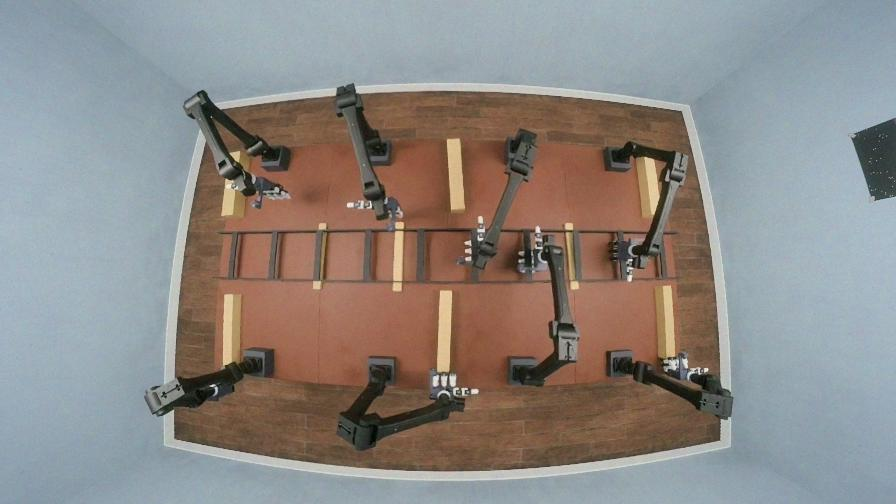

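Scaled by 1.008 from the camera's 896x504 image, which has a finer 1280x720 frame.

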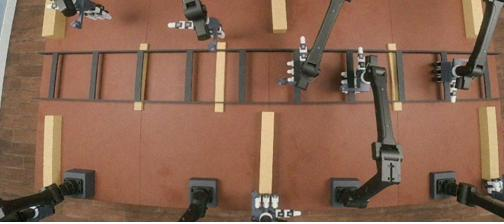

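Request:
move(
  arm1={"joints":{"joint2_rad":2.02},"min_time_s":2},
  arm2={"joints":{"joint2_rad":2.15},"min_time_s":2},
  arm7={"joints":{"joint2_rad":1.98},"min_time_s":2},
  cameras=["cam_high","arm7_cam_wrist","arm1_cam_wrist"],
)

Scene clock: 131.60 s.
Joint torques (N m): arm1=[-0.62 -42.64 15.77 -2.81 -0.93 -0.3] | arm2=[0.79 -37.54 12.44 -1.59 0.63 0.23] | arm3=[1.79 -14.68 9.44 0.18 -0.08 0.16] | arm4=[1.32 -9.88 11.62 0.18 0.19 0.04] | arm5=[1.03 -6.07 5.78 1.14 0.21 0.17] | arm6=[0.56 -10.99 4.89 0.64 -0.6 0.11] | arm7=[0.03 -36.6 12.7 -3.32 -0.45 0] | arm8=[-0.26 -8.94 6.37 0.61 -0.59 0.2]
Heat: arm1: hottest joint3_rad 38 °C; arm2: hottest joint3_rad 41 °C; arm3: hottest joint3_rad 37 °C; arm4: hottest joint3_rad 40 °C; arm5: hottest joint3_rad 38 °C; arm6: hottest joint2_rad 35 °C; arm7: hottest joint3_rad 38 °C; arm8: hottest joint3_rad 39 °C.
move: arm1 time_out; arm2 time_out; arm7 time_out
Joint velocities: within noise
arm1.joint_positions: joint1_rad=-0.168 joint2_rad=+2.197 joint3_rad=+1.855 joint4_rad=-1.322 joint5_rad=+0.018 joint6_rad=-1.718 hand_index_mcp=+0.695 hand_index_abd=+0.013 hand_index_pip=-0.886 hand_index_dip=+0.553 hand_middle_mcp=+0.739 hand_middle_abd=+0.013 hand_middle_pip=-0.856 hand_middle_dip=+0.562 hand_ring_mcp=+0.762 hand_ring_abd=+0.024 hand_ring_pip=-0.808 hand_ring_dip=+0.572 hand_thumb_cmc=+0.714 hand_thumb_axl=+0.677 hand_thumb_mcp=+0.223 hand_thumb_ipl=+0.168 hand_current_limit=+0.780 hand_speed=-0.600
arm1.joint_status: joint2_rad time_out (moved -0.021 of -0.197)
arm1.hand_state: goal,goal,goal,goal,blocked,goal,blocked,goal,blocked,blocked,blocked,blocked,goal,goal,goal,goal
arm1.index_mcp_current_ma: 55
arm1.index_abd_current_ma: 38
arm1.index_pip_current_ma: 45
arm1.index_dip_current_ma: 10
arm1.middle_mcp_current_ma: 254
arm1.middle_abd_current_ma: 38
arm1.middle_pip_current_ma: 169
arm1.middle_dip_current_ma: 38
arm1.ring_mcp_current_ma: 369
arm1.ring_abd_current_ma: 72
arm1.ring_pip_current_ma: 390
arm1.ring_dip_current_ma: 77
arm1.thumb_cmc_current_ma: 1
arm1.thumb_axl_current_ma: -2
arm1.thumb_mcp_current_ma: -13
arm1.thumb_ipl_current_ma: -1
arm1.hand_goal_index_mcp: 0.680
arm1.hand_goal_index_abd: 0.000
arm1.hand_goal_index_pip: -0.900
arm1.hand_goal_index_dip: 0.550
arm1.hand_goal_middle_mcp: 0.680
arm1.hand_goal_middle_abd: 0.000
arm1.hand_goal_middle_pip: -0.900
arm1.hand_goal_middle_dip: 0.550
arm1.hand_goal_ring_mcp: 0.680
arm1.hand_goal_ring_abd: 0.000
arm1.hand_goal_ring_pip: -0.900
arm1.hand_goal_ring_dip: 0.550
arm1.hand_goal_thumb_cmc: 0.714
arm1.hand_goal_thumb_axl: 0.678
arm1.hand_goal_thumb_mcp: 0.226
arm1.hand_goal_thumb_ipl: 0.168
arm1.on_its_own: joint2_rad reads +2.197 and still pushes toward +2.020 since a time_out; joint4_rad reads -1.322 and still pushes toward -1.386 since a time_out
arm1.hand: x=+1.1086 y=-0.0061 z=+0.8089 quat_wxyz=(-0.034, +0.717, +0.696, +0.031) (m; scene frame)
arm1.hand_target: x=+1.1122 y=-0.0195 z=+0.9496 quat_wxyz=(+0.027, +0.706, +0.706, -0.040) (m; scene frame)
arm1.hand_status: not commanded
arm2.joint_positions: joint1_rad=-0.343 joint2_rad=+2.318 joint3_rad=+2.031 joint4_rad=-1.354 joint5_rad=-0.012 joint6_rad=+1.170 hand_index_mcp=+0.745 hand_index_abd=-0.024 hand_index_pip=-0.807 hand_index_dip=+0.568 hand_middle_mcp=+0.719 hand_middle_abd=-0.014 hand_middle_pip=-0.840 hand_middle_dip=+0.563 hand_ring_mcp=+0.699 hand_ring_abd=-0.005 hand_ring_pip=-0.871 hand_ring_dip=+0.556 hand_thumb_cmc=+0.714 hand_thumb_axl=+0.677 hand_thumb_mcp=+0.222 hand_thumb_ipl=+0.168 hand_current_limit=+0.780 hand_speed=-0.600
arm2.joint_status: joint2_rad time_out (moved -0.015 of -0.184)
arm2.hand_state: blocked,blocked,blocked,goal,blocked,goal,blocked,goal,goal,goal,blocked,goal,goal,goal,goal,goal
arm2.index_mcp_current_ma: 206
arm2.index_abd_current_ma: -43
arm2.index_pip_current_ma: 306
arm2.index_dip_current_ma: 37
arm2.middle_mcp_current_ma: 107
arm2.middle_abd_current_ma: -21
arm2.middle_pip_current_ma: 173
arm2.middle_dip_current_ma: 24
arm2.ring_mcp_current_ma: 40
arm2.ring_abd_current_ma: -5
arm2.ring_pip_current_ma: 64
arm2.ring_dip_current_ma: 8
arm2.thumb_cmc_current_ma: 0
arm2.thumb_axl_current_ma: -1
arm2.thumb_mcp_current_ma: -6
arm2.thumb_ipl_current_ma: 0
arm2.hand_goal_index_mcp: 0.680
arm2.hand_goal_index_abd: 0.000
arm2.hand_goal_index_pip: -0.900
arm2.hand_goal_index_dip: 0.550
arm2.hand_goal_middle_mcp: 0.680
arm2.hand_goal_middle_abd: 0.000
arm2.hand_goal_middle_pip: -0.900
arm2.hand_goal_middle_dip: 0.550
arm2.hand_goal_ring_mcp: 0.680
arm2.hand_goal_ring_abd: 0.000
arm2.hand_goal_ring_pip: -0.900
arm2.hand_goal_ring_dip: 0.550
arm2.hand_goal_thumb_cmc: 0.714
arm2.hand_goal_thumb_axl: 0.678
arm2.hand_goal_thumb_mcp: 0.226
arm2.hand_goal_thumb_ipl: 0.168
arm2.on_its_own: joint2_rad reads +2.318 and still pushes toward +2.150 since a time_out
arm2.hand: x=+0.1071 y=+0.0336 z=+0.8172 quat_wxyz=(-0.037, +0.714, -0.699, -0.006) (m; scene frame)
arm2.hand_target: x=+0.0990 y=+0.0167 z=+0.9636 quat_wxyz=(+0.055, +0.706, -0.706, +0.024) (m; scene frame)
arm2.hand_status: not commanded
arm3, arm4, arm5, arm6, arm8: as last shown
arm7.joint_positions: joint1_rad=-0.065 joint2_rad=+2.151 joint3_rad=+1.776 joint4_rad=-1.254 joint5_rad=-0.003 joint6_rad=-1.677 hand_index_mcp=+0.680 hand_index_abd=+0.003 hand_index_pip=-0.900 hand_index_dip=+0.553 hand_middle_mcp=+0.687 hand_middle_abd=+0.000 hand_middle_pip=-0.892 hand_middle_dip=+0.554 hand_ring_mcp=+0.725 hand_ring_abd=+0.024 hand_ring_pip=-0.891 hand_ring_dip=+0.554 hand_thumb_cmc=+0.714 hand_thumb_axl=+0.677 hand_thumb_mcp=+0.222 hand_thumb_ipl=+0.168 hand_current_limit=+0.780 hand_speed=-0.600
arm7.joint_status: joint2_rad time_out (moved -0.016 of -0.187)
arm7.hand_state: goal,goal,goal,goal,goal,goal,goal,goal,blocked,blocked,goal,goal,goal,goal,goal,goal
arm7.index_mcp_current_ma: -1
arm7.index_abd_current_ma: 5
arm7.index_pip_current_ma: 0
arm7.index_dip_current_ma: 7
arm7.middle_mcp_current_ma: 17
arm7.middle_abd_current_ma: 0
arm7.middle_pip_current_ma: 19
arm7.middle_dip_current_ma: 8
arm7.ring_mcp_current_ma: 164
arm7.ring_abd_current_ma: 60
arm7.ring_pip_current_ma: 22
arm7.ring_dip_current_ma: 8
arm7.thumb_cmc_current_ma: 0
arm7.thumb_axl_current_ma: -1
arm7.thumb_mcp_current_ma: -10
arm7.thumb_ipl_current_ma: -1
arm7.hand_goal_index_mcp: 0.680
arm7.hand_goal_index_abd: 0.000
arm7.hand_goal_index_pip: -0.900
arm7.hand_goal_index_dip: 0.550
arm7.hand_goal_middle_mcp: 0.680
arm7.hand_goal_middle_abd: 0.000
arm7.hand_goal_middle_pip: -0.900
arm7.hand_goal_middle_dip: 0.550
arm7.hand_goal_ring_mcp: 0.680
arm7.hand_goal_ring_abd: 0.000
arm7.hand_goal_ring_pip: -0.900
arm7.hand_goal_ring_dip: 0.550
arm7.hand_goal_thumb_cmc: 0.714
arm7.hand_goal_thumb_axl: 0.678
arm7.hand_goal_thumb_mcp: 0.226
arm7.hand_goal_thumb_ipl: 0.168
arm7.on_its_own: joint2_rad reads +2.151 and still pushes toward +1.980 since a time_out; joint4_rad reads -1.254 and still pushes toward -1.351 since a time_out
arm7.hand: x=+0.4038 y=-0.0013 z=+0.7974 quat_wxyz=(-0.022, -0.704, +0.709, -0.023) (m; scene frame)
arm7.hand_target: x=+0.4000 y=+0.0094 z=+0.9344 quat_wxyz=(+0.034, -0.707, +0.706, +0.028) (m; scene frame)
arm7.hand_status: not commanded
pictures: arm1_cam_wrist, arm7_cam_wrist, cam_high

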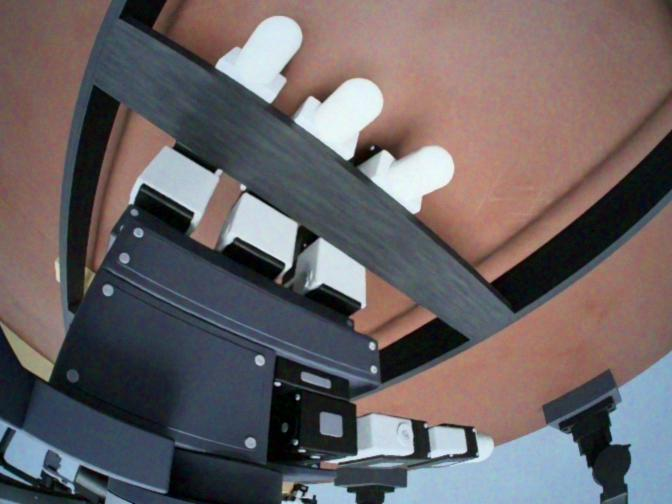

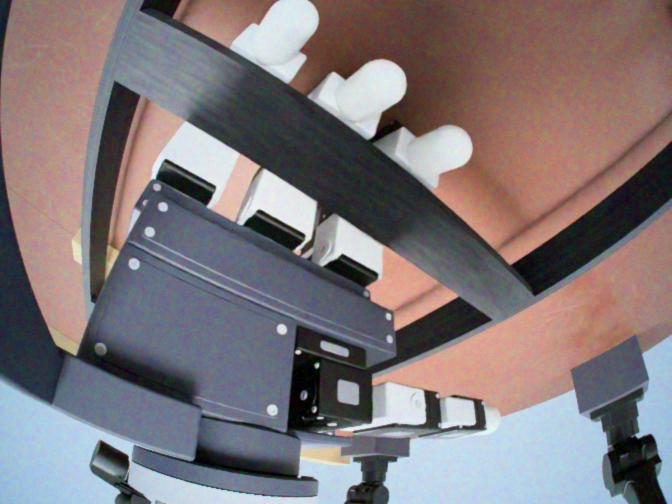

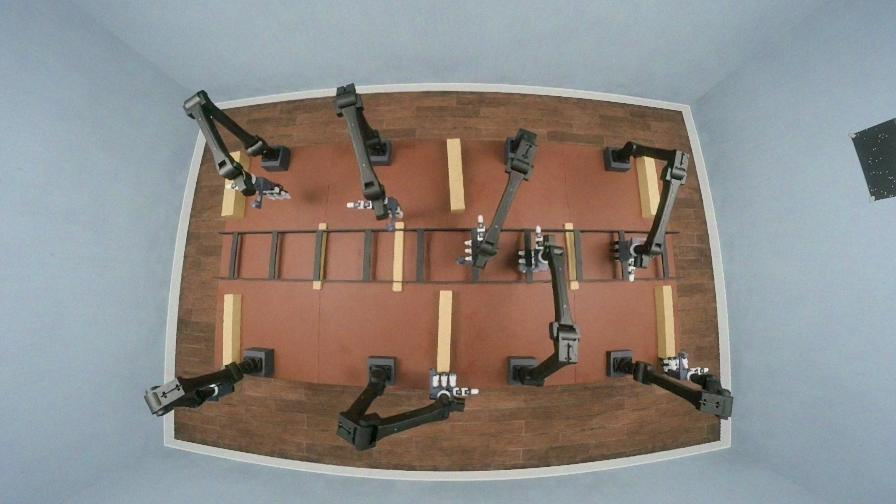

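Request:
move(
  arm1={"joints":{"joint2_rad":1.84,"joint4_rad":-1.54},"min_time_s":3},
  arm2={"joints":{"joint2_rad":2.05,"joint4_rad":-1.45},"min_time_s":3},
  arm7={"joints":{"joint2_rad":1.84,"joint4_rad":-1.46},"min_time_s":3},
  cameras=["cam_high","arm7_cam_wrist","arm1_cam_wrist"],
)

Scene clock: 138.80 s.
Joint torques (N m): arm1=[-0.21 -44.57 16.17 -4.03 -1.42 -0.29] | arm2=[1.49 -38.95 12.62 -0.81 0.68 0.23] | arm3=[0.5 -14.51 9.54 -0.06 -0.2 0.09] | arm4=[1.32 -9.82 11.6 0.18 0.19 0.04] | arm5=[0.97 -6.01 5.75 1.09 0.2 0.19] | arm6=[0.5 -10.93 4.89 0.64 -0.6 0.1] | arm7=[0.03 -39.18 12.94 -3.79 -0.54 -0.01] | arm8=[-0.21 -8.94 6.39 0.59 -0.59 0.2]
Heat: arm1: hottest joint3_rad 38 °C; arm2: hottest joint3_rad 43 °C; arm3: hottest joint3_rad 37 °C; arm4: hottest joint3_rad 40 °C; arm5: hottest joint3_rad 38 °C; arm6: hottest joint2_rad 35 °C; arm7: hottest joint3_rad 39 °C; arm8: hottest joint3_rad 39 °C.
move: arm1 time_out; arm2 time_out; arm7 time_out
Joint velocities: within noise
arm1.joint_positions: joint1_rad=-0.173 joint2_rad=+2.053 joint3_rad=+1.855 joint4_rad=-1.441 joint5_rad=+0.031 joint6_rad=-1.719 hand_index_mcp=+0.723 hand_index_abd=+0.015 hand_index_pip=-0.845 hand_index_dip=+0.562 hand_middle_mcp=+0.757 hand_middle_abd=+0.022 hand_middle_pip=-0.823 hand_middle_dip=+0.572 hand_ring_mcp=+0.785 hand_ring_abd=+0.033 hand_ring_pip=-0.784 hand_ring_dip=+0.575 hand_thumb_cmc=+0.714 hand_thumb_axl=+0.677 hand_thumb_mcp=+0.223 hand_thumb_ipl=+0.168 hand_current_limit=+0.780 hand_speed=-0.600
arm1.joint_status: joint2_rad time_out (moved -0.143 of -0.357); joint4_rad time_out (moved -0.119 of -0.218)
arm1.hand_state: blocked,goal,blocked,goal,blocked,blocked,blocked,blocked,blocked,blocked,blocked,blocked,goal,goal,goal,goal
arm1.index_mcp_current_ma: 176
arm1.index_abd_current_ma: 45
arm1.index_pip_current_ma: 218
arm1.index_dip_current_ma: 40
arm1.middle_mcp_current_ma: 341
arm1.middle_abd_current_ma: 66
arm1.middle_pip_current_ma: 318
arm1.middle_dip_current_ma: 78
arm1.ring_mcp_current_ma: 487
arm1.ring_abd_current_ma: 105
arm1.ring_pip_current_ma: 489
arm1.ring_dip_current_ma: 92
arm1.thumb_cmc_current_ma: 0
arm1.thumb_axl_current_ma: -2
arm1.thumb_mcp_current_ma: -13
arm1.thumb_ipl_current_ma: -1
arm1.hand_goal_index_mcp: 0.680
arm1.hand_goal_index_abd: 0.000
arm1.hand_goal_index_pip: -0.900
arm1.hand_goal_index_dip: 0.550
arm1.hand_goal_middle_mcp: 0.680
arm1.hand_goal_middle_abd: 0.000
arm1.hand_goal_middle_pip: -0.900
arm1.hand_goal_middle_dip: 0.550
arm1.hand_goal_ring_mcp: 0.680
arm1.hand_goal_ring_abd: 0.000
arm1.hand_goal_ring_pip: -0.900
arm1.hand_goal_ring_dip: 0.550
arm1.hand_goal_thumb_cmc: 0.714
arm1.hand_goal_thumb_axl: 0.678
arm1.hand_goal_thumb_mcp: 0.226
arm1.hand_goal_thumb_ipl: 0.168
arm1.on_its_own: joint2_rad reads +2.053 and still pushes toward +1.840 since a time_out; joint4_rad reads -1.441 and still pushes toward -1.540 since a time_out; joint5_rad reads +0.031 and still pushes toward +0.000 since a time_out
arm1.hand: x=+1.1067 y=+0.0147 z=+0.8971 quat_wxyz=(-0.032, +0.718, +0.695, +0.017) (m; scene frame)
arm1.hand_target: x=+1.1216 y=+0.0331 z=+1.0547 quat_wxyz=(+0.035, +0.706, +0.706, -0.051) (m; scene frame)
arm1.hand_status: not commanded
arm2.joint_positions: joint1_rad=-0.352 joint2_rad=+2.243 joint3_rad=+2.031 joint4_rad=-1.418 joint5_rad=-0.014 joint6_rad=+1.170 hand_index_mcp=+0.749 hand_index_abd=-0.027 hand_index_pip=-0.796 hand_index_dip=+0.573 hand_middle_mcp=+0.732 hand_middle_abd=-0.017 hand_middle_pip=-0.832 hand_middle_dip=+0.564 hand_ring_mcp=+0.706 hand_ring_abd=-0.008 hand_ring_pip=-0.862 hand_ring_dip=+0.558 hand_thumb_cmc=+0.714 hand_thumb_axl=+0.677 hand_thumb_mcp=+0.222 hand_thumb_ipl=+0.168 hand_current_limit=+0.780 hand_speed=-0.600
arm2.joint_status: joint2_rad time_out (moved -0.076 of -0.268); the others done
arm2.hand_state: blocked,blocked,blocked,blocked,blocked,goal,blocked,goal,blocked,goal,blocked,goal,goal,goal,goal,goal
arm2.index_mcp_current_ma: 222
arm2.index_abd_current_ma: -50
arm2.index_pip_current_ma: 356
arm2.index_dip_current_ma: 48
arm2.middle_mcp_current_ma: 153
arm2.middle_abd_current_ma: -27
arm2.middle_pip_current_ma: 201
arm2.middle_dip_current_ma: 26
arm2.ring_mcp_current_ma: 61
arm2.ring_abd_current_ma: -9
arm2.ring_pip_current_ma: 95
arm2.ring_dip_current_ma: 12
arm2.thumb_cmc_current_ma: 0
arm2.thumb_axl_current_ma: -1
arm2.thumb_mcp_current_ma: -6
arm2.thumb_ipl_current_ma: 0
arm2.hand_goal_index_mcp: 0.680
arm2.hand_goal_index_abd: 0.000
arm2.hand_goal_index_pip: -0.900
arm2.hand_goal_index_dip: 0.550
arm2.hand_goal_middle_mcp: 0.680
arm2.hand_goal_middle_abd: 0.000
arm2.hand_goal_middle_pip: -0.900
arm2.hand_goal_middle_dip: 0.550
arm2.hand_goal_ring_mcp: 0.680
arm2.hand_goal_ring_abd: 0.000
arm2.hand_goal_ring_pip: -0.900
arm2.hand_goal_ring_dip: 0.550
arm2.hand_goal_thumb_cmc: 0.714
arm2.hand_goal_thumb_axl: 0.678
arm2.hand_goal_thumb_mcp: 0.226
arm2.hand_goal_thumb_ipl: 0.168
arm2.on_its_own: joint2_rad reads +2.243 and still pushes toward +2.050 since a time_out
arm2.hand: x=+0.1048 y=+0.0440 z=+0.8678 quat_wxyz=(-0.032, +0.712, -0.702, -0.003) (m; scene frame)
arm2.hand_target: x=+0.1043 y=+0.0311 z=+1.0293 quat_wxyz=(+0.081, +0.704, -0.704, +0.036) (m; scene frame)
arm2.hand_status: not commanded
arm3, arm4, arm5, arm6, arm8: as last shown
arm7.joint_positions: joint1_rad=-0.065 joint2_rad=+2.049 joint3_rad=+1.776 joint4_rad=-1.348 joint5_rad=+0.000 joint6_rad=-1.675 hand_index_mcp=+0.680 hand_index_abd=+0.003 hand_index_pip=-0.900 hand_index_dip=+0.553 hand_middle_mcp=+0.689 hand_middle_abd=+0.000 hand_middle_pip=-0.889 hand_middle_dip=+0.554 hand_ring_mcp=+0.738 hand_ring_abd=+0.024 hand_ring_pip=-0.891 hand_ring_dip=+0.554 hand_thumb_cmc=+0.714 hand_thumb_axl=+0.677 hand_thumb_mcp=+0.222 hand_thumb_ipl=+0.168 hand_current_limit=+0.780 hand_speed=-0.600
arm7.joint_status: joint2_rad time_out (moved -0.102 of -0.311); joint4_rad time_out (moved -0.094 of -0.206)
arm7.hand_state: goal,goal,goal,goal,goal,goal,goal,goal,blocked,blocked,goal,goal,goal,goal,goal,goal
arm7.index_mcp_current_ma: 0
arm7.index_abd_current_ma: 5
arm7.index_pip_current_ma: 0
arm7.index_dip_current_ma: 7
arm7.middle_mcp_current_ma: 23
arm7.middle_abd_current_ma: 0
arm7.middle_pip_current_ma: 29
arm7.middle_dip_current_ma: 8
arm7.ring_mcp_current_ma: 223
arm7.ring_abd_current_ma: 61
arm7.ring_pip_current_ma: 22
arm7.ring_dip_current_ma: 8
arm7.thumb_cmc_current_ma: 0
arm7.thumb_axl_current_ma: -1
arm7.thumb_mcp_current_ma: -10
arm7.thumb_ipl_current_ma: -1
arm7.hand_goal_index_mcp: 0.680
arm7.hand_goal_index_abd: 0.000
arm7.hand_goal_index_pip: -0.900
arm7.hand_goal_index_dip: 0.550
arm7.hand_goal_middle_mcp: 0.680
arm7.hand_goal_middle_abd: 0.000
arm7.hand_goal_middle_pip: -0.900
arm7.hand_goal_middle_dip: 0.550
arm7.hand_goal_ring_mcp: 0.680
arm7.hand_goal_ring_abd: 0.000
arm7.hand_goal_ring_pip: -0.900
arm7.hand_goal_ring_dip: 0.550
arm7.hand_goal_thumb_cmc: 0.714
arm7.hand_goal_thumb_axl: 0.678
arm7.hand_goal_thumb_mcp: 0.226
arm7.hand_goal_thumb_ipl: 0.168
arm7.on_its_own: joint2_rad reads +2.049 and still pushes toward +1.840 since a time_out; joint4_rad reads -1.348 and still pushes toward -1.460 since a time_out
arm7.hand: x=+0.4019 y=-0.0162 z=+0.8596 quat_wxyz=(-0.019, -0.704, +0.710, -0.022) (m; scene frame)
arm7.hand_target: x=+0.3951 y=-0.0259 z=+1.0158 quat_wxyz=(+0.047, -0.706, +0.706, +0.038) (m; scene frame)
arm7.hand_status: not commanded
pictures: arm1_cam_wrist, arm7_cam_wrist, cam_high

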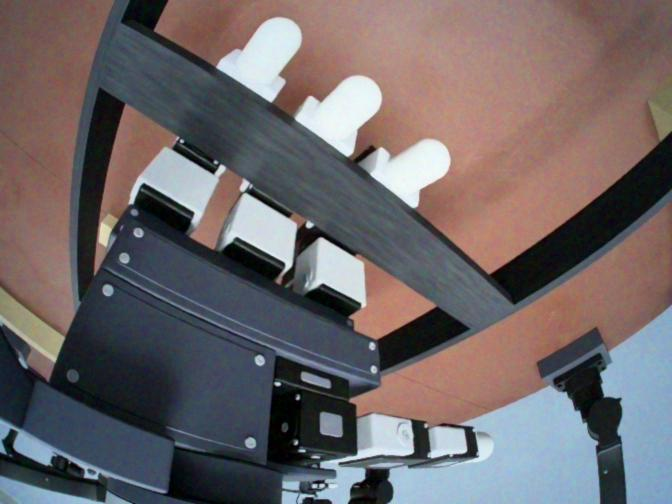

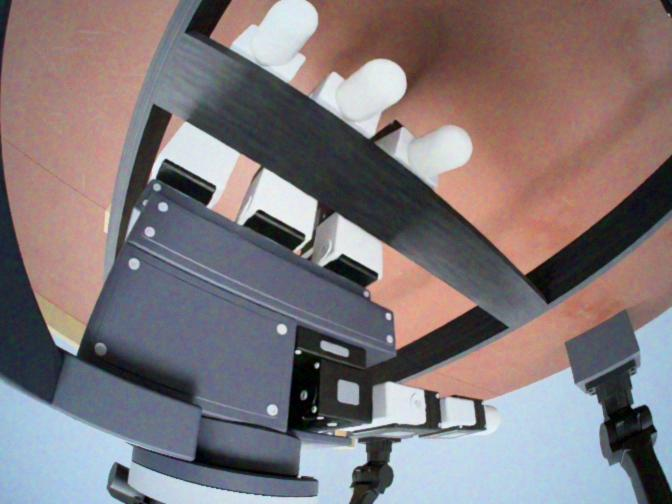

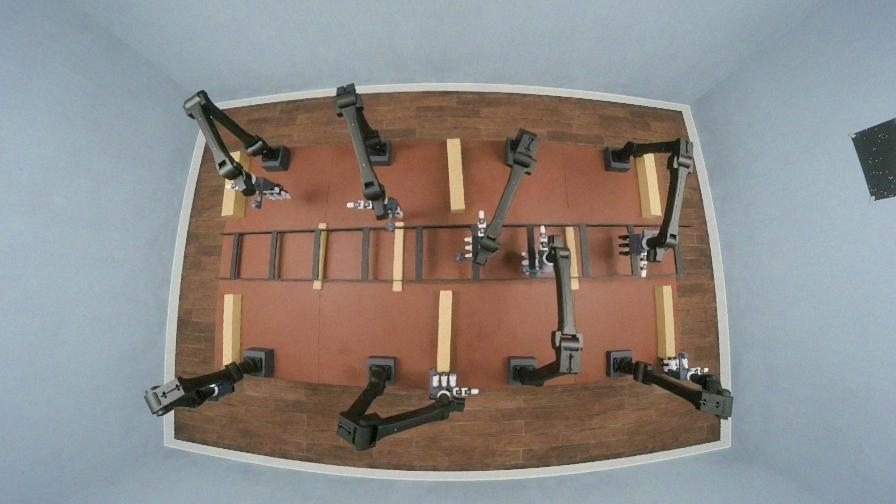

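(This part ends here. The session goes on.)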